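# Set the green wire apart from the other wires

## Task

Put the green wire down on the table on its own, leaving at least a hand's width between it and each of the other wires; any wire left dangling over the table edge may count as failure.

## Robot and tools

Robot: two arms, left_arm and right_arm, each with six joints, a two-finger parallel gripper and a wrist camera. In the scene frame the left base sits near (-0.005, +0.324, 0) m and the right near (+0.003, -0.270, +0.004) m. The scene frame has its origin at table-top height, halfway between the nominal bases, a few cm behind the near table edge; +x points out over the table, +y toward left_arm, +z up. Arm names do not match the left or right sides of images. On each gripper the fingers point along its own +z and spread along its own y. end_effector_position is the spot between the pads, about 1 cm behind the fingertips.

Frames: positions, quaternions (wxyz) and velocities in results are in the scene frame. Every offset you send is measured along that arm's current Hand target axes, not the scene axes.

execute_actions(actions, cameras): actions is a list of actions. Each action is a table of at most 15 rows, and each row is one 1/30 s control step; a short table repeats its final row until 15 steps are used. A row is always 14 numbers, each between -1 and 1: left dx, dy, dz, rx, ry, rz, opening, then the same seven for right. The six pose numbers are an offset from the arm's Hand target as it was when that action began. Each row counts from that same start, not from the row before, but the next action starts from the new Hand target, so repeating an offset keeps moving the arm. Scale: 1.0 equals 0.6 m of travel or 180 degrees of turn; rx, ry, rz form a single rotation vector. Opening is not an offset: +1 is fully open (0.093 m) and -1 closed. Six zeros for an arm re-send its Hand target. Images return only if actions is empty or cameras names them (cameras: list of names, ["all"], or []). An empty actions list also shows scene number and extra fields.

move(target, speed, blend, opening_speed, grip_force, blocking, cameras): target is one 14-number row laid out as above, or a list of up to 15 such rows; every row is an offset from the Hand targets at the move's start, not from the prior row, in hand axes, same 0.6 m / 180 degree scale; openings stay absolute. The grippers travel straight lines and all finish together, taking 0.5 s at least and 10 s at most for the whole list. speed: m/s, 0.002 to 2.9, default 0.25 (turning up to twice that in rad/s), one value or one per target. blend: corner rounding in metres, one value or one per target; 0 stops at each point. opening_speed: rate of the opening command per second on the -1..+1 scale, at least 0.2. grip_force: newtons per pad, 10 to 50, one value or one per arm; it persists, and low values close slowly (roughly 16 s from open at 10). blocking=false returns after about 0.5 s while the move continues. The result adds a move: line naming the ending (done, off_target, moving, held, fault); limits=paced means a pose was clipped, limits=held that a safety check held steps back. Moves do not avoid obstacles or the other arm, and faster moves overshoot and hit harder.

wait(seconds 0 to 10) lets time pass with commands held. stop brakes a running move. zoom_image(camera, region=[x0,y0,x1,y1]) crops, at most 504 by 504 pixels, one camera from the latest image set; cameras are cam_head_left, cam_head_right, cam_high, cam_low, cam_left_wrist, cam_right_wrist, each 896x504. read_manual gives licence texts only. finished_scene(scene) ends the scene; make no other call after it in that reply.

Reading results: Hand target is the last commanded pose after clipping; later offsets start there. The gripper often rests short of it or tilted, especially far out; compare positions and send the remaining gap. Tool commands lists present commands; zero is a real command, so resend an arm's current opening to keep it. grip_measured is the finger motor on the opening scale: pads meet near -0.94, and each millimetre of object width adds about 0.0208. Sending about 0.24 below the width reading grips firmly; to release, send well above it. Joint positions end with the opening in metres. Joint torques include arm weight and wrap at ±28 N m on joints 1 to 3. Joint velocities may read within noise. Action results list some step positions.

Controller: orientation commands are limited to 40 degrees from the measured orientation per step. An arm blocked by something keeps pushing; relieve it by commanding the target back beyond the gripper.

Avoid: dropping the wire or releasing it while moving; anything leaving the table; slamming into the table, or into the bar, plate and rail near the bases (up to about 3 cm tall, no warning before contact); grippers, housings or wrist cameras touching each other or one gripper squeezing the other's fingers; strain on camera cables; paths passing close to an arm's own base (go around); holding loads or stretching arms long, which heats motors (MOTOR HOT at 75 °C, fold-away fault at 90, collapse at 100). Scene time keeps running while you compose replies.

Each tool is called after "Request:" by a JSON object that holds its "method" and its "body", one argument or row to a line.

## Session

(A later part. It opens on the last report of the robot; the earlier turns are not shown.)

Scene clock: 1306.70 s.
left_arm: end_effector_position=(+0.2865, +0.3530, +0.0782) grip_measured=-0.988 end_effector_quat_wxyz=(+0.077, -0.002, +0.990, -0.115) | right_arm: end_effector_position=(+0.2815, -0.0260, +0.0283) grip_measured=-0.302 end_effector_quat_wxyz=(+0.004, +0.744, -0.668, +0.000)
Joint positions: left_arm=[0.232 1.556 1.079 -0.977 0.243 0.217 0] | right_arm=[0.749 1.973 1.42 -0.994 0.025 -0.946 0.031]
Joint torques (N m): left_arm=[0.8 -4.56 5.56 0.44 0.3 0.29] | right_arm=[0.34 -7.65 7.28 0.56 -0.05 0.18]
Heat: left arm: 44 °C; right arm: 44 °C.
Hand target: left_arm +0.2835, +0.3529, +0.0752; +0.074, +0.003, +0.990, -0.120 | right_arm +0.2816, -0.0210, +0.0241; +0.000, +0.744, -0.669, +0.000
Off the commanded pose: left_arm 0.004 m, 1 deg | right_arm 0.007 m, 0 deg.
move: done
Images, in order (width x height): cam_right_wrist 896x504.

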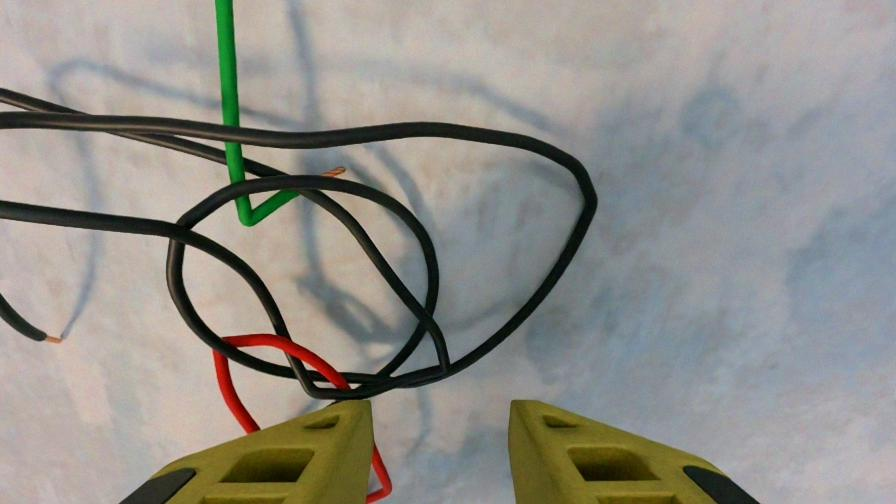

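Request:
{"method": "move", "body": {
  "target": [
    [0,0,0,0,0,0,-1, -0.018,-0.0118,-0.0182,0,0,0,-0.3],
    [0,0,0,0,0,0,-1, -0.018,-0.0118,0.0368,0,0,0,-0.3]
  ],
  "speed": 0.06,
  "cameras": ["cam_right_wrist"]
}}

Scene clock: 1311.60 s.
left_arm: end_effector_position=(+0.2865, +0.3530, +0.0782) grip_measured=-0.988 end_effector_quat_wxyz=(+0.077, -0.002, +0.990, -0.115) | right_arm: end_effector_position=(+0.2867, -0.0150, +0.0154) grip_measured=-0.302 end_effector_quat_wxyz=(+0.004, +0.744, -0.668, +0.000)
Joint positions: left_arm=[0.232 1.556 1.079 -0.977 0.243 0.217 0] | right_arm=[0.761 2.031 1.453 -0.969 0.026 -0.934 0.031]
Joint torques (N m): left_arm=[0.8 -4.57 5.56 0.43 0.3 0.28] | right_arm=[0.1 -6.91 5.72 0.91 -0.05 0.17]
Heat: left arm: 44 °C; right arm: 45 °C.
Hand target: left_arm +0.2835, +0.3529, +0.0752; +0.074, +0.003, +0.990, -0.120 | right_arm +0.2876, -0.0095, +0.0020; +0.000, +0.744, -0.669, +0.000
Off the commanded pose: left_arm 0.004 m, 1 deg | right_arm 0.014 m, 1 deg.
move: off_target (right_arm)
Images, in order (width x height): cam_right_wrist 896x504.

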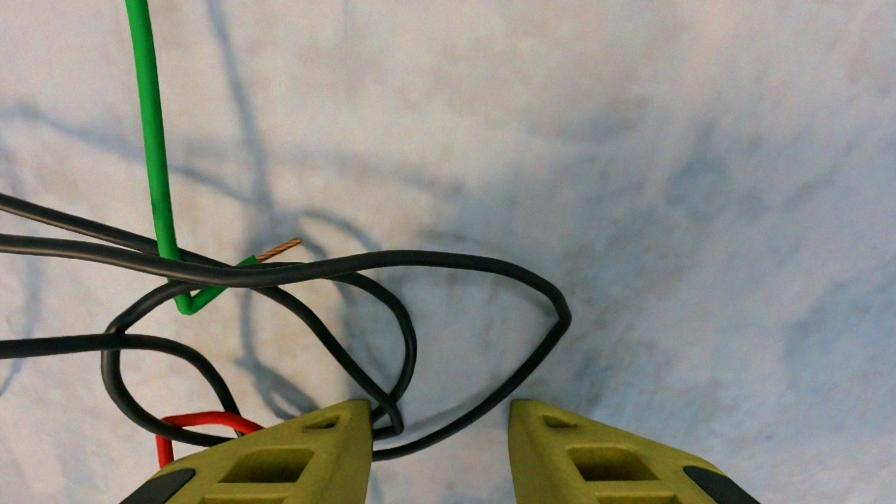

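Request:
{"method": "move", "body": {
  "target": [0,0,0,0,0,0,-1, 0,0,0,0,0,0,-1],
  "opening_speed": 0.5,
  "speed": 0.05,
  "cameras": ["cam_right_wrist"]
}}

Scene clock: 1314.67 s.
left_arm: end_effector_position=(+0.2865, +0.3530, +0.0782) grip_measured=-0.988 end_effector_quat_wxyz=(+0.077, -0.002, +0.990, -0.115) | right_arm: end_effector_position=(+0.2858, -0.0150, +0.0151) grip_measured=-0.977 end_effector_quat_wxyz=(+0.005, +0.744, -0.668, -0.001)
Joint positions: left_arm=[0.232 1.556 1.079 -0.977 0.243 0.217 0] | right_arm=[0.762 2.031 1.451 -0.97 0.024 -0.933 0]
Joint torques (N m): left_arm=[0.8 -4.57 5.55 0.44 0.3 0.29] | right_arm=[0.03 -6.84 5.93 0.88 -0.03 0.16]
Heat: left arm: 44 °C; right arm: 45 °C.
Hand target: left_arm +0.2835, +0.3529, +0.0752; +0.074, +0.003, +0.990, -0.120 | right_arm +0.2876, -0.0095, +0.0020; +0.000, +0.744, -0.669, +0.000
Off the commanded pose: left_arm 0.004 m, 1 deg | right_arm 0.014 m, 1 deg.
move: off_target (right_arm)
Images, in order (width x height): cam_right_wrist 896x504.

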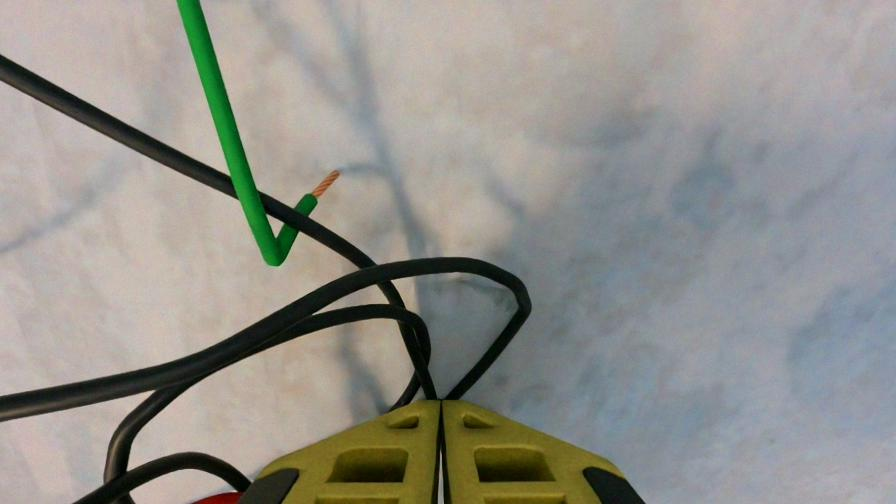

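Request:
{"method": "move", "body": {
  "target": [0,0,0,0,0,0,-1, 0.0994,0.0107,-0.0333,0,0,0,-1],
  "speed": 0.05,
  "cameras": ["cam_right_wrist","cam_high"]
}}

Request:
{"method": "zoom_image", "body": {
  "camera": "cam_high",
  "region": [270, 280, 520, 380]
}}

Scene clock: 1318.40 s.
left_arm: end_effector_position=(+0.2865, +0.3530, +0.0782) grip_measured=-0.988 end_effector_quat_wxyz=(+0.077, -0.002, +0.990, -0.115) | right_arm: end_effector_position=(+0.2923, -0.0620, +0.0131) grip_measured=-0.977 end_effector_quat_wxyz=(-0.004, +0.740, -0.672, -0.002)
Joint positions: left_arm=[0.232 1.556 1.079 -0.977 0.243 0.217 0] | right_arm=[0.648 1.931 1.298 -0.897 0.015 -1.037 0]
Joint torques (N m): left_arm=[0.81 -4.57 5.55 0.44 0.3 0.29] | right_arm=[-0.73 -11.08 5.83 0.06 0.01 -0.09]
Heat: left arm: 43 °C; right arm: 45 °C.
Hand target: left_arm +0.2835, +0.3529, +0.0752; +0.074, +0.003, +0.990, -0.120 | right_arm +0.2874, -0.0694, +0.0220; +0.000, +0.744, -0.669, +0.000
Off the commanded pose: left_arm 0.004 m, 1 deg | right_arm 0.013 m, 1 deg.
move: off_target (right_arm)
Images, in order (width x height): cam_high 896x504, cam_right_wrist 896x504.

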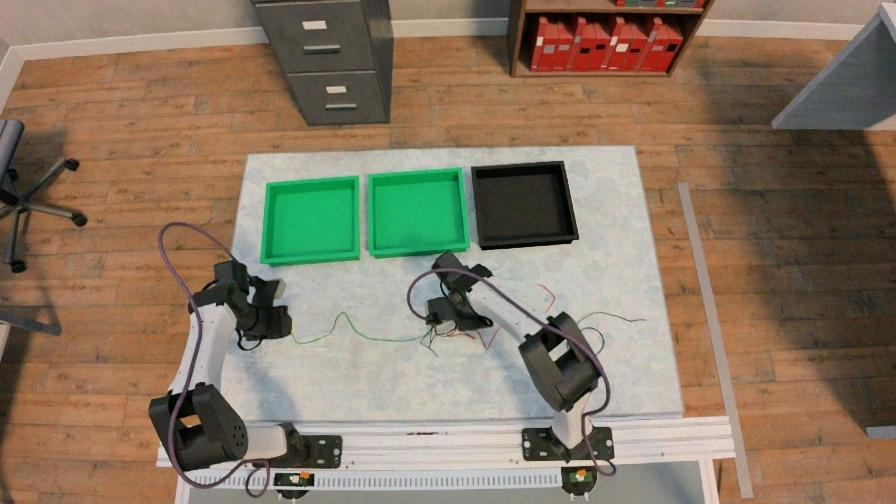

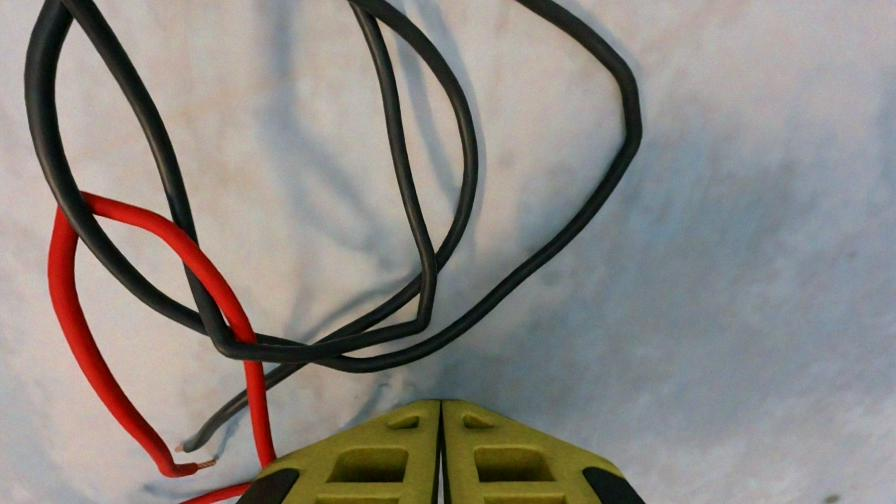

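Scaled by 2.016 from the camera's 896x504 image, which has a finer 1280x720 frame.

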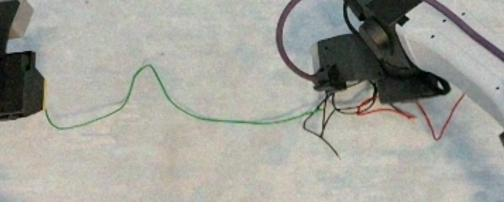

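Request:
{"method": "move", "body": {
  "target": [
    [0,0,0,0,0,0,-1, 0,0,-0.0833,0,0,0,-1],
    [0,0,0,0,0,0,-1, -0.0858,0.0283,-0.105,0,0,0,-0.65]
  ],
  "speed": [0.12,0.12],
  "blend": [0.02,0],
  "cameras": ["cam_right_wrist"]
}}

Request:
{"method": "zoom_image", "body": {
  "camera": "cam_right_wrist",
  "region": [250, 20, 650, 390]
}}

Scene clock: 1325.80 s.
left_arm: end_effector_position=(+0.2865, +0.3530, +0.0782) grip_measured=-0.988 end_effector_quat_wxyz=(+0.077, -0.002, +0.990, -0.115) | right_arm: end_effector_position=(+0.2640, -0.0232, +0.0769) grip_measured=-0.652 end_effector_quat_wxyz=(+0.005, +0.746, -0.666, +0.000)
Joint positions: left_arm=[0.232 1.556 1.079 -0.977 0.243 0.217 0] | right_arm=[0.792 1.888 1.499 -1.161 0.026 -0.908 0.014]
Joint torques (N m): left_arm=[0.8 -4.56 5.55 0.44 0.3 0.28] | right_arm=[-0.02 -8.54 10.1 0.09 -0.06 0.19]
Heat: left arm: 43 °C; right arm: 46 °C.
Hand target: left_arm +0.2835, +0.3529, +0.0752; +0.074, +0.003, +0.990, -0.120 | right_arm +0.2650, -0.0201, +0.0850; +0.000, +0.744, -0.669, +0.000
Off the commanded pose: left_arm 0.004 m, 1 deg | right_arm 0.009 m, 1 deg.
move: done
Images, in order (width x height): cam_right_wrist 896x504.

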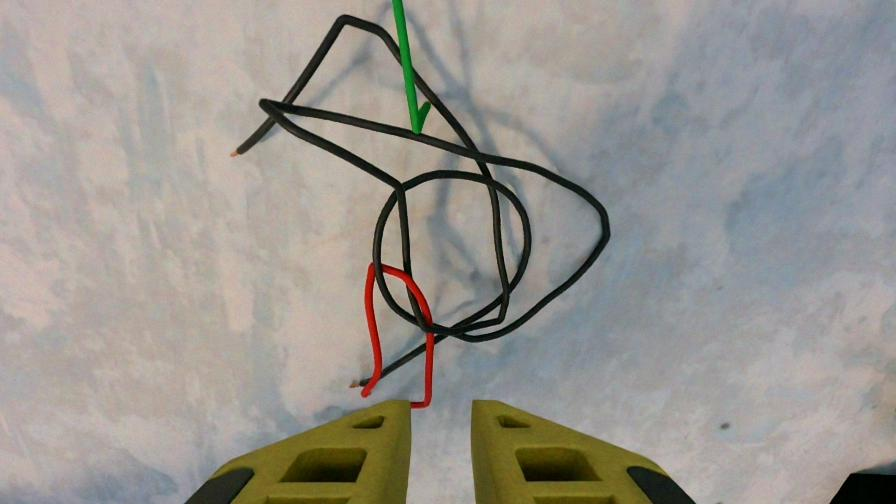

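Scaled by 1.260 from the camera's 896x504 image, which has a finer 1280x720 frame.

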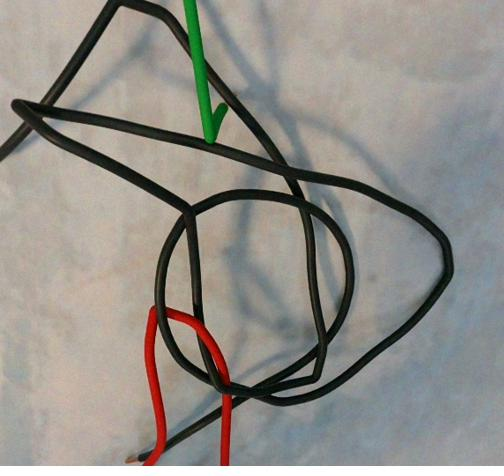

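Request:
{"method": "zoom_image", "body": {
  "camera": "cam_right_wrist",
  "region": [360, 10, 470, 150]
}}

Scaled by 3.600 from the camera's 896x504 image, which has a finer 1280x720 frame.

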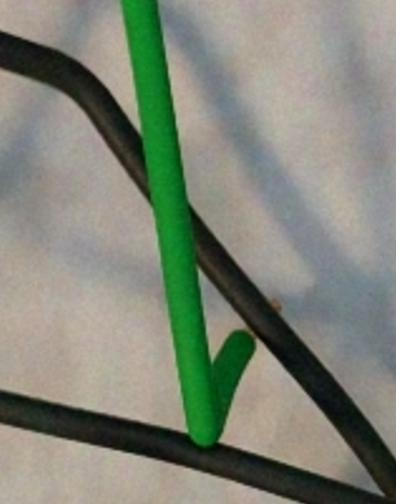

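Request:
{"method": "move", "body": {
  "target": [0,0,0,0,0,0,-1, -0.1594,0.0247,0.0417,0,0,0,-0.6],
  "speed": 0.12,
  "cameras": ["cam_right_wrist"]
}}

Scene clock: 1332.50 s.
left_arm: end_effector_position=(+0.2865, +0.3530, +0.0782) grip_measured=-0.988 end_effector_quat_wxyz=(+0.077, -0.002, +0.990, -0.115) | right_arm: end_effector_position=(+0.2415, +0.0695, +0.0586) grip_measured=-0.602 end_effector_quat_wxyz=(-0.003, +0.745, -0.667, +0.000)
Joint positions: left_arm=[0.232 1.556 1.079 -0.977 0.243 0.217 0] | right_arm=[0.992 2.11 1.742 -1.172 0.032 -0.705 0.016]
Joint torques (N m): left_arm=[0.8 -4.56 5.56 0.44 0.3 0.29] | right_arm=[0.03 -8.69 10.32 0.12 -0.03 0.2]
Heat: left arm: 43 °C; right arm: 46 °C.
Hand target: left_arm +0.2835, +0.3529, +0.0752; +0.074, +0.003, +0.990, -0.120 | right_arm +0.2403, +0.0734, +0.0600; +0.000, +0.744, -0.669, +0.000
Off the commanded pose: left_arm 0.004 m, 1 deg | right_arm 0.004 m, 0 deg.
move: done
Images, in order (width x height): cam_right_wrist 896x504.

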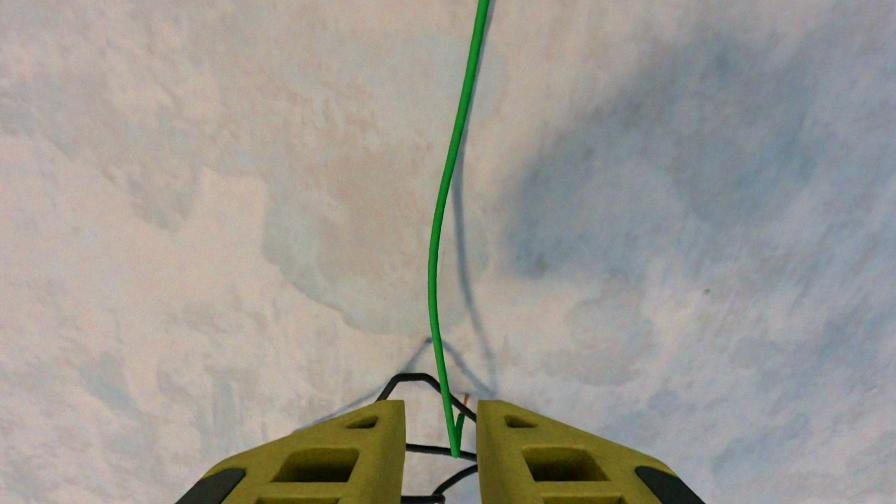

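Request:
{"method": "move", "body": {
  "target": [0,0,0,0,0,0,-1, 0.0012,0.004,0.0833,0,0,0,-0.6],
  "speed": 0.08,
  "cameras": ["cam_right_wrist"]
}}

Scene clock: 1335.47 s.
left_arm: end_effector_position=(+0.2865, +0.3530, +0.0782) grip_measured=-0.988 end_effector_quat_wxyz=(+0.077, -0.002, +0.990, -0.115) | right_arm: end_effector_position=(+0.2389, +0.0681, +0.0153) grip_measured=-0.602 end_effector_quat_wxyz=(+0.003, +0.745, -0.667, +0.001)
Joint positions: left_arm=[0.232 1.556 1.079 -0.977 0.243 0.217 0] | right_arm=[0.992 2.15 1.63 -1.03 0.032 -0.705 0.016]
Joint torques (N m): left_arm=[0.8 -4.57 5.56 0.43 0.3 0.29] | right_arm=[0.12 -8.88 7.3 0.55 -0.04 0.15]
Heat: left arm: 43 °C; right arm: 46 °C.
Hand target: left_arm +0.2835, +0.3529, +0.0752; +0.074, +0.003, +0.990, -0.120 | right_arm +0.2380, +0.0724, +0.0100; +0.000, +0.744, -0.669, +0.000
Off the commanded pose: left_arm 0.004 m, 1 deg | right_arm 0.007 m, 0 deg.
move: done
Images, in order (width x height): cam_right_wrist 896x504.

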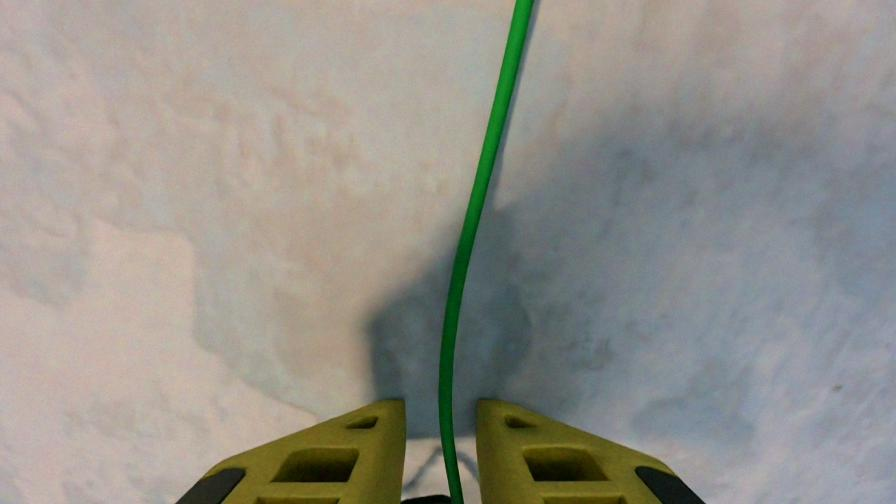

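Request:
{"method": "move", "body": {
  "target": [
    [0,0,0,0,0,0,-1, 0,0,0,0,0,0,-1],
    [0,0,0,0,0,0,-1, 0,0,-0.1333,0,0,0,-1]
  ],
  "opening_speed": 0.6,
  "speed": [0.05,0.05],
  "cameras": ["cam_right_wrist"]
}}

Scene clock: 1339.73 s.
left_arm: end_effector_position=(+0.2866, +0.3530, +0.0782) grip_measured=-0.988 end_effector_quat_wxyz=(+0.077, -0.002, +0.990, -0.115) | right_arm: end_effector_position=(+0.2393, +0.0660, +0.0642) grip_measured=-0.974 end_effector_quat_wxyz=(+0.027, +0.743, -0.669, +0.004)
Joint positions: left_arm=[0.232 1.556 1.079 -0.976 0.243 0.217 0] | right_arm=[0.992 2.15 1.826 -1.276 0.032 -0.7 0]
Joint torques (N m): left_arm=[0.8 -4.57 5.56 0.44 0.3 0.29] | right_arm=[0.59 -14.01 10.14 0 -0.06 0.2]
Heat: left arm: 43 °C; right arm: 47 °C.
Hand target: left_arm +0.2836, +0.3529, +0.0752; +0.074, +0.003, +0.990, -0.120 | right_arm +0.2380, +0.0724, +0.0899; +0.000, +0.744, -0.669, +0.000
Off the commanded pose: left_arm 0.004 m, 1 deg | right_arm 0.027 m, 3 deg.
move: off_target (right_arm)
Images, in order (width x height): cam_right_wrist 896x504.

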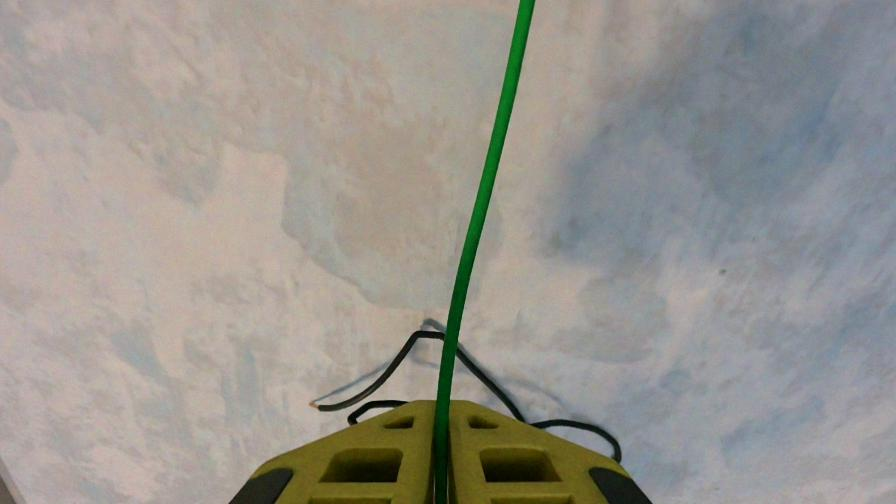

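Request:
{"method": "move", "body": {
  "target": [0,0,0,0,0,0,-1, -0.1657,-0.0178,-0.01,0,0,0,-1],
  "speed": 0.08,
  "cameras": ["cam_high","cam_right_wrist"]
}}

Request:
{"method": "zoom_image", "body": {
  "camera": "cam_high",
  "region": [270, 270, 520, 380]
}}

Scene clock: 1342.77 s.
left_arm: end_effector_position=(+0.2866, +0.3530, +0.0782) grip_measured=-0.988 end_effector_quat_wxyz=(+0.077, -0.002, +0.990, -0.115) | right_arm: end_effector_position=(+0.2415, +0.1698, +0.0973) grip_measured=-0.974 end_effector_quat_wxyz=(-0.036, +0.744, -0.667, -0.010)
Joint positions: left_arm=[0.232 1.556 1.079 -0.976 0.243 0.217 0] | right_arm=[1.108 2.528 2.613 -1.56 0.032 -0.591 0]
Joint torques (N m): left_arm=[0.8 -4.57 5.56 0.43 0.3 0.28] | right_arm=[0.31 -10.56 10.21 0.3 0.01 0.2]
Heat: left arm: 43 °C; right arm: 47 °C.
Hand target: left_arm +0.2835, +0.3529, +0.0752; +0.074, +0.003, +0.990, -0.120 | right_arm +0.2379, +0.1725, +0.0959; +0.000, +0.744, -0.669, +0.000
Off the commanded pose: left_arm 0.004 m, 1 deg | right_arm 0.004 m, 4 deg.
joint sent to its limit (right arm) — joint 4 (wrist pitch), lower limit. The joint targets are off in orientation, not in position.
move: off_target (right_arm)
Images, in order (width x height): cam_high 896x504, cam_right_wrist 896x504.

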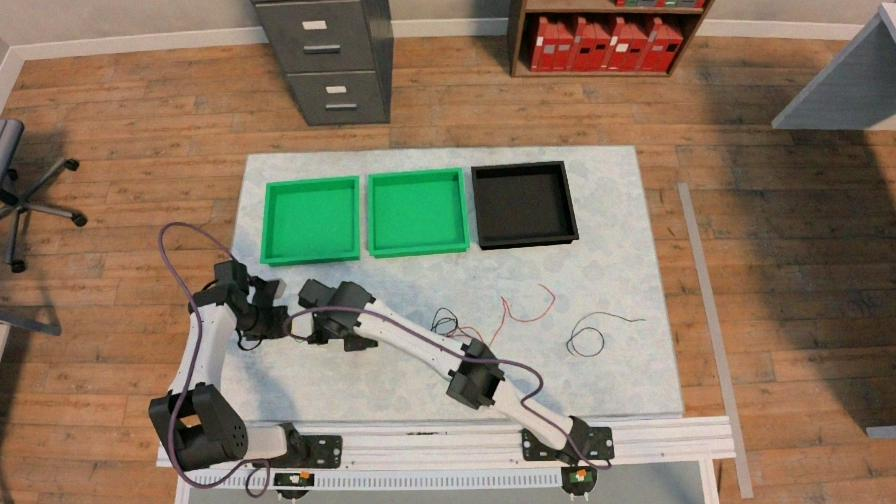

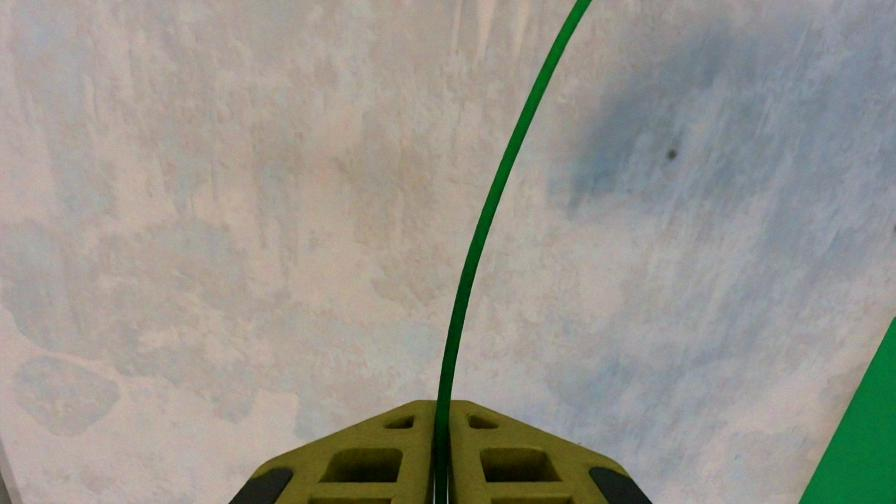

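Scaled by 2.016 from the camera's 896x504 image, which has a finer 1280x720 frame.

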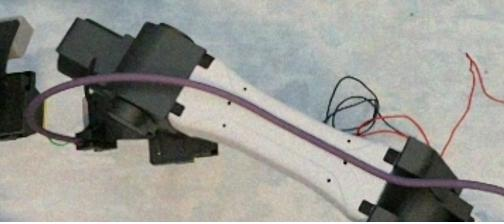

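Request:
{"method": "move", "body": {
  "target": [-0.0008,0.0647,-0.0159,0,0,0,-1, -0.0577,0.1078,0.0267,0,0,0.25,-1],
  "speed": 0.07,
  "cameras": ["cam_high","cam_left_wrist","cam_right_wrist"]
}}

Scene clock: 1355.13 s.
left_arm: end_effector_position=(+0.2791, +0.3906, +0.0669) grip_measured=-0.988 end_effector_quat_wxyz=(+0.067, -0.002, +0.991, -0.116) | right_arm: end_effector_position=(+0.1766, +0.1975, +0.0836) grip_measured=-0.974 end_effector_quat_wxyz=(+0.017, -0.431, +0.902, +0.014)
Joint positions: left_arm=[0.369 1.609 1.092 -0.991 0.25 0.359 0] | right_arm=[1.252 2.562 2.613 -1.561 0.041 0.341 0]
Joint torques (N m): left_arm=[0.92 -4.74 9.73 0.03 0.36 0.3] | right_arm=[0.53 -10.59 9.76 0.25 -0.01 0.21]
Heat: left arm: 42 °C; right arm: 51 °C.
Hand target: left_arm +0.2836, +0.3929, +0.0752; +0.074, +0.003, +0.990, -0.120 | right_arm +0.1701, +0.2000, +0.0800; +0.000, -0.431, +0.902, +0.000
Off the commanded pose: left_arm 0.010 m, 1 deg | right_arm 0.008 m, 2 deg.
joint sent to its limit (right arm) — joint 4 (wrist pitch), lower limit. The joint targets still meet the commanded pose.
move: done
Images, in order (width x height): cam_high 896x504, cam_left_wrist 896x504, cam_right_wrist 896x504.

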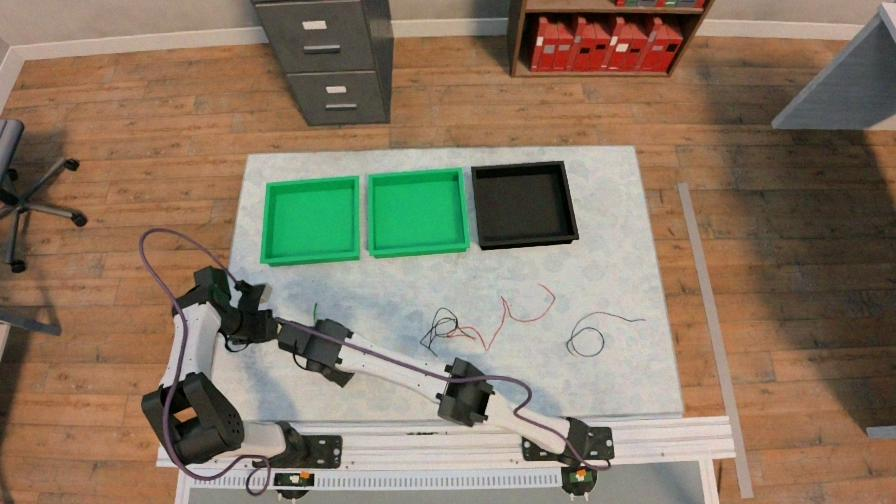

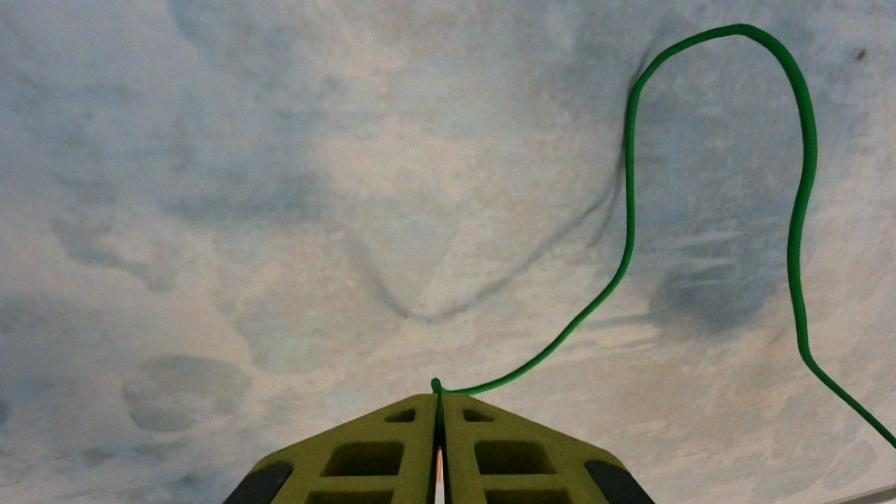

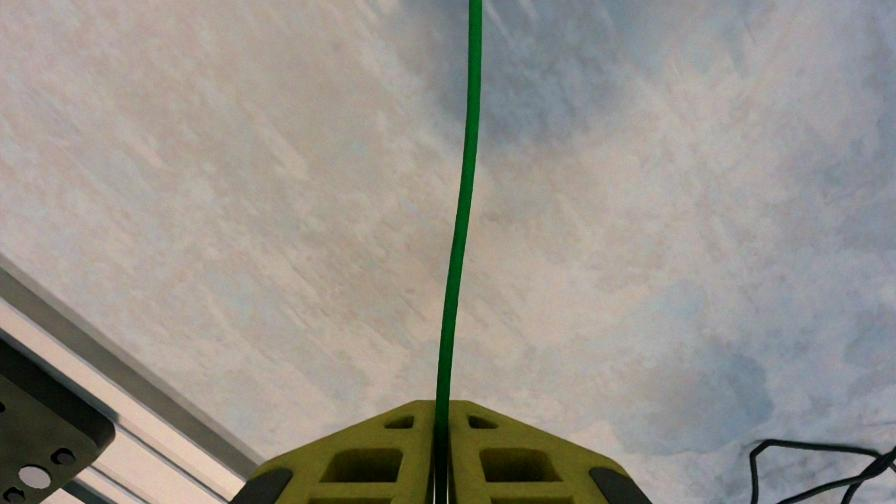

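Request:
{"method": "move", "body": {
  "target": [
    [0,0,0,0,0,0,-1, 0,0,0.1133,0,0,0,-1],
    [0,0,0,0,0,0,-1, 0,0,0.1133,0,0,0,-0.6],
    [0,0,0,0,0,0,-1, 0,0,0.0,0,0,0,-0.6],
    [0,0,0,0,0,0,-1, 0.3576,-0.3529,-0.0667,0,0,0,-0.6]
  ],
  "opening_speed": 0.6,
  "speed": [0.06,0.05,0.06,0.2],
  "blend": [0,0,0.03,0],
  "cameras": ["cam_high","cam_left_wrist"]
}}

Request:
{"method": "zoom_image", "body": {
  "camera": "cam_high",
  "region": [210, 270, 480, 400]
}}

Scene clock: 1364.07 s.
left_arm: end_effector_position=(+0.2790, +0.3906, +0.0669) grip_measured=-0.988 end_effector_quat_wxyz=(+0.067, -0.002, +0.991, -0.116) | right_arm: end_effector_position=(+0.2025, -0.0986, +0.1132) grip_measured=-0.602 end_effector_quat_wxyz=(-0.008, -0.427, +0.904, -0.009)
Joint positions: left_arm=[0.369 1.609 1.092 -0.992 0.25 0.359 0] | right_arm=[0.76 1.514 1.207 -1.253 0.036 -0.14 0.016]
Joint torques (N m): left_arm=[0.92 -4.74 9.73 0.04 0.36 0.29] | right_arm=[-0.76 -7.68 7.24 0.23 -0.12 -0.08]
Heat: left arm: 42 °C; right arm: 54 °C.
Hand target: left_arm +0.2835, +0.3929, +0.0752; +0.074, +0.003, +0.990, -0.120 | right_arm +0.1999, -0.0999, +0.1199; +0.000, -0.431, +0.902, +0.000
Off the commanded pose: left_arm 0.010 m, 1 deg | right_arm 0.007 m, 1 deg.
move: done
Images, in order (width x height): cam_high 896x504, cam_left_wrist 896x504.

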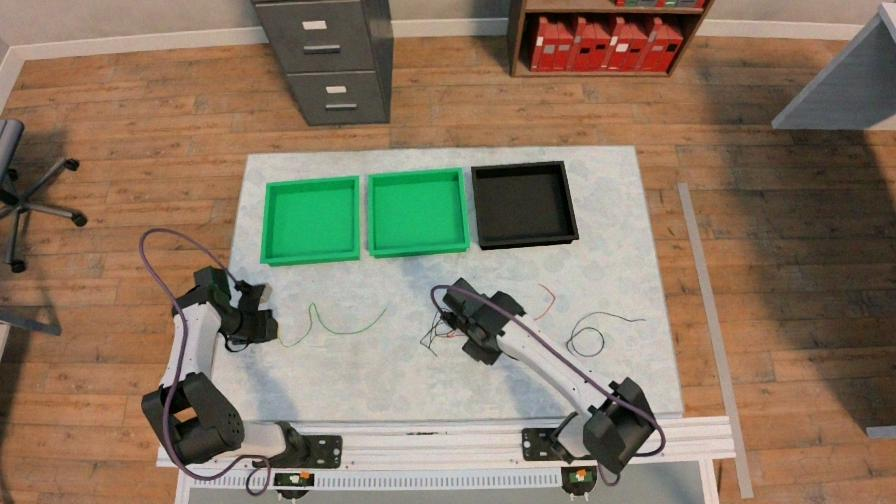

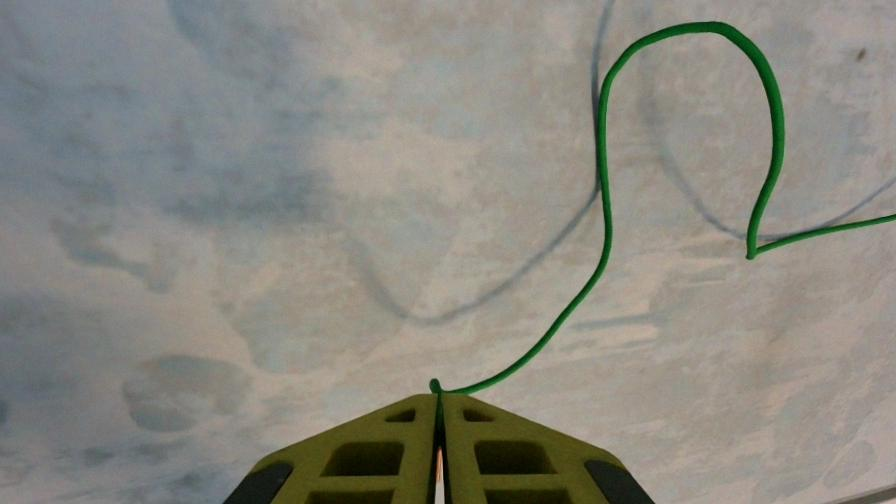

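Scaled by 1.867 from the camera's 896x504 image, which has a finer 1280x720 frame.

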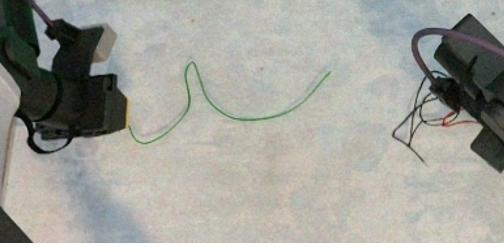

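Request:
{"method": "move", "body": {
  "target": [0.0055,0.0584,0.0281,0,0,0,-1, -0.1536,-0.0045,0,0,0,-0.25,-1],
  "speed": 0.12,
  "cameras": ["cam_left_wrist","cam_right_wrist"]
}}

Scene clock: 1371.70 s.
left_arm: end_effector_position=(+0.2768, +0.4189, +0.0447) grip_measured=-0.988 end_effector_quat_wxyz=(+0.061, -0.003, +0.991, -0.119) | right_arm: end_effector_position=(+0.2617, -0.0352, +0.1169) grip_measured=-0.977 end_effector_quat_wxyz=(-0.002, +0.735, -0.678, +0.006)
Joint positions: left_arm=[0.465 1.692 1.092 -0.949 0.256 0.459 0] | right_arm=[0.779 1.818 1.565 -1.282 0.036 -0.89 0]
Joint torques (N m): left_arm=[0.92 -5.19 8.54 0.19 0.37 0.3] | right_arm=[0.21 -6.57 10.43 0.12 -0.14 -0.1]
Heat: left arm: 42 °C; right arm: 52 °C.
Hand target: left_arm +0.2836, +0.4228, +0.0503; +0.074, +0.003, +0.990, -0.120 | right_arm +0.2599, -0.0299, +0.1199; +0.000, +0.744, -0.669, +0.000
Off the commanded pose: left_arm 0.010 m, 2 deg | right_arm 0.006 m, 2 deg.
move: done
Images, in order (width x height): cam_left_wrist 896x504, cam_right_wrist 896x504.

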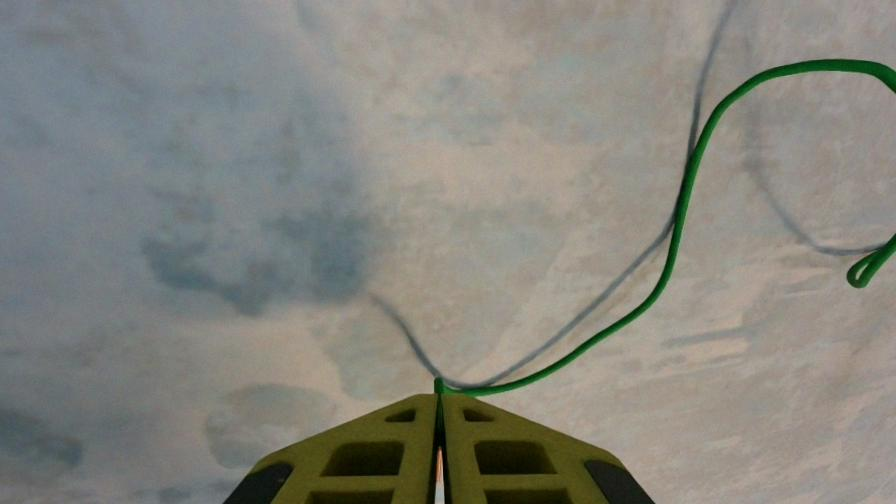

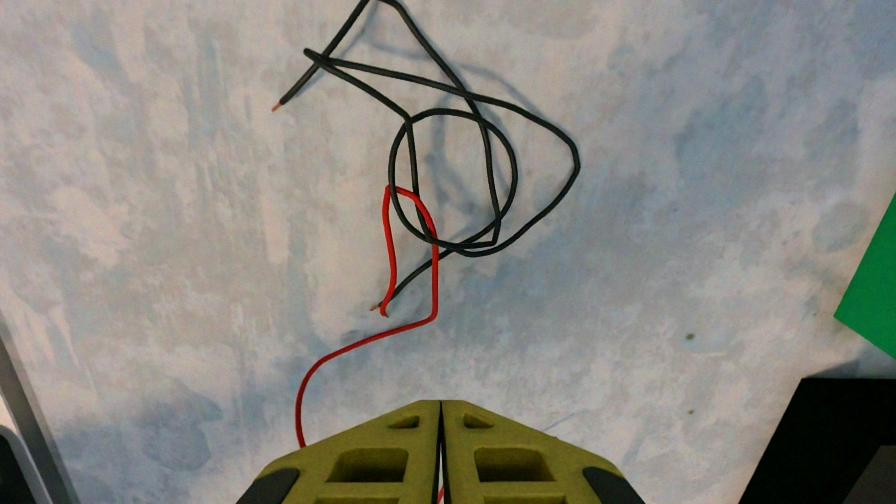

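Request:
{"method": "move", "body": {
  "target": [
    [0,0,0,0,0,0,-0.3, 0,0,0,0,0,0,-1],
    [0,0,-0.1,0,0,0,-0.3, -0.0481,-0.0028,0.1167,0,0,0,-1],
    [0,0,-0.1667,0,0,0,-0.3, -0.0481,-0.0028,0.1933,0,0,0,-1],
    [0,0,-0.1667,0,0,0,-0.3, 0.2168,0.0257,0.1698,0,0,0,-1],
    [0,0,-0.1667,0,0,0,-0.3, 0.2168,0.0257,0.0,0,0,0,-1]
  ],
  "opening_speed": 0.8,
  "speed": [0.05,0.1,0.06,0.07,0.12],
  "cameras": ["cam_high","cam_left_wrist"]
}}

Request:
{"method": "zoom_image", "body": {
  "camera": "cam_high",
  "region": [210, 270, 560, 400]
}}

Scene clock: 1383.47 s.
left_arm: end_effector_position=(+0.2681, +0.4453, +0.1295) grip_measured=-0.301 end_effector_quat_wxyz=(+0.055, -0.004, +0.991, -0.123) | right_arm: end_effector_position=(+0.2568, -0.1607, +0.1045) grip_measured=-0.977 end_effector_quat_wxyz=(+0.017, +0.740, -0.672, -0.007)
Joint positions: left_arm=[0.556 1.663 1.405 -1.328 0.258 0.553 0.031] | right_arm=[0.436 1.575 1.24 -1.235 0.013 -1.248 0]
Joint torques (N m): left_arm=[0.92 -7.5 9.77 -0.18 0.38 0.3] | right_arm=[-0.62 -8.38 10.03 -0.02 -0.04 -0.08]
Heat: left arm: 43 °C; right arm: 50 °C.
Hand target: left_arm +0.2691, +0.4466, +0.1464; +0.074, +0.003, +0.990, -0.120 | right_arm +0.2584, -0.1608, +0.1200; +0.000, +0.744, -0.669, +0.000
Off the commanded pose: left_arm 0.017 m, 2 deg | right_arm 0.016 m, 2 deg.
move: off_target (left_arm, right_arm)
Images, in order (width x height): cam_high 896x504, cam_left_wrist 896x504.

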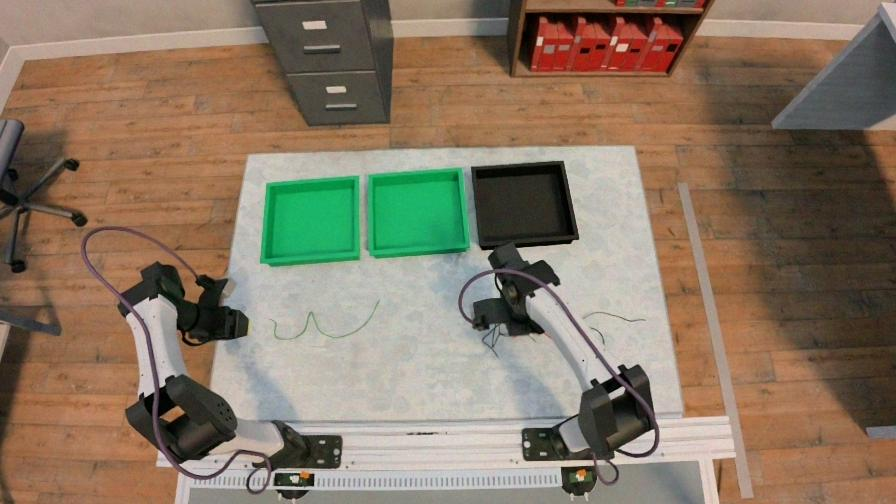

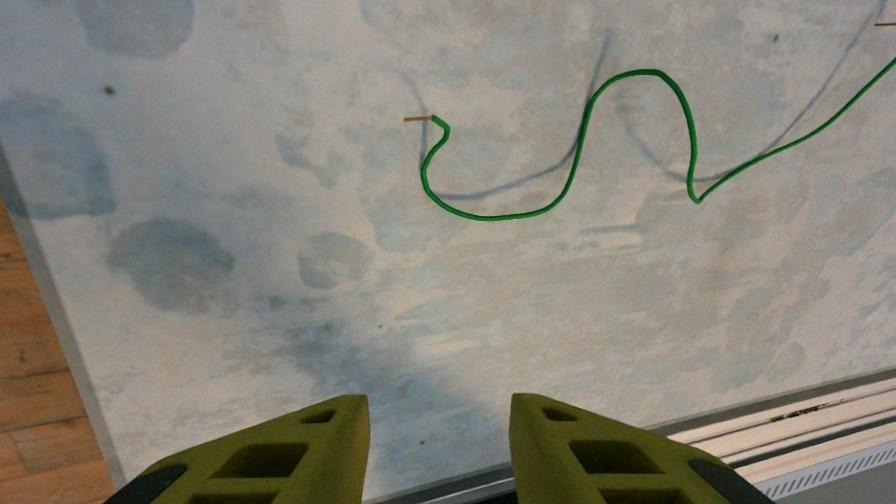

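Scaled by 1.440 from the camera's 896x504 image, which has a finer 1280x720 frame.

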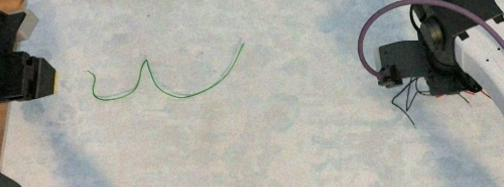

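Request:
{"method": "wait", "body": {
  "seconds": 0.1,
  "cameras": ["cam_right_wrist","cam_high"]
}}

Request:
{"method": "zoom_image", "body": {
  "camera": "cam_high",
  "region": [440, 240, 690, 400]
}}

Scene clock: 1385.40 s.
left_arm: end_effector_position=(+0.2681, +0.4453, +0.1295) grip_measured=-0.301 end_effector_quat_wxyz=(+0.055, -0.004, +0.991, -0.123) | right_arm: end_effector_position=(+0.2567, -0.1607, +0.1045) grip_measured=-0.977 end_effector_quat_wxyz=(+0.017, +0.740, -0.672, -0.007)
Joint positions: left_arm=[0.556 1.663 1.405 -1.328 0.258 0.553 0.031] | right_arm=[0.436 1.575 1.24 -1.235 0.013 -1.248 0]
Joint torques (N m): left_arm=[0.92 -7.49 9.77 -0.18 0.38 0.3] | right_arm=[-0.64 -8.42 9.91 -0.01 -0.06 -0.04]
Heat: left arm: 43 °C; right arm: 50 °C.
Hand target: left_arm +0.2691, +0.4466, +0.1464; +0.074, +0.003, +0.990, -0.120 | right_arm +0.2584, -0.1608, +0.1200; +0.000, +0.744, -0.669, +0.000
Tool commands: left_gripper/opening=-0.3 right_gripper/opening=-1.0
Off the commanded pose: left_arm 0.017 m, 2 deg | right_arm 0.016 m, 2 deg.
wait: 0.10 s; at rest from the start
Images, in order (width x height): cam_high 896x504, cam_right_wrist 896x504.

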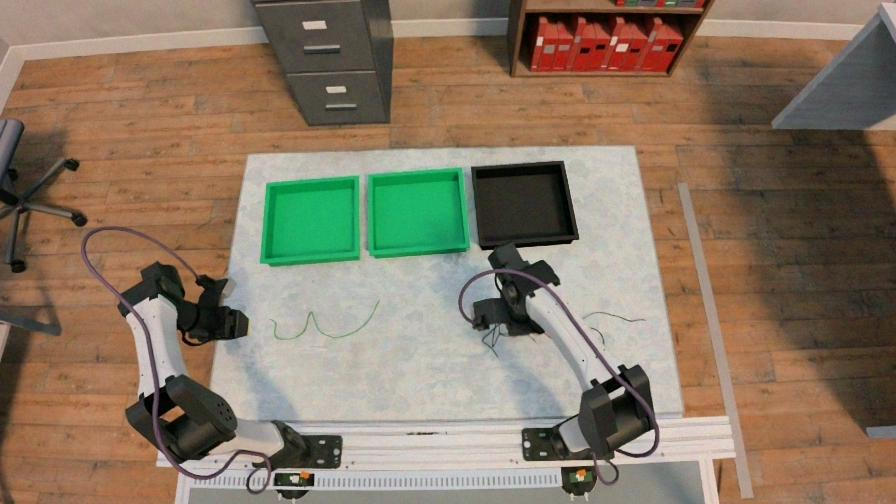

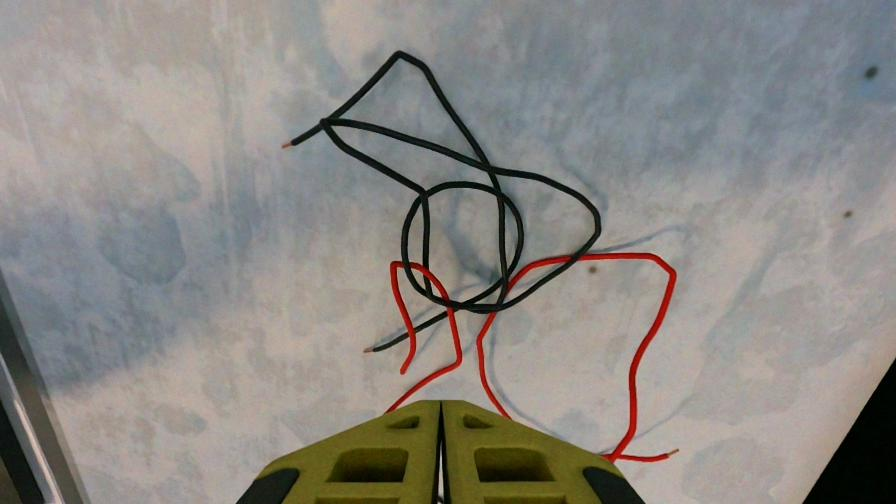

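Scaled by 2.016 from the camera's 896x504 image, which has a finer 1280x720 frame.

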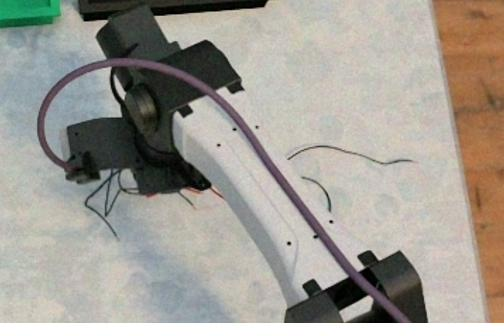

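Request:
{"method": "finished_scene", "body": {
  "scene": 2
}}

The scene is finished: the task was done.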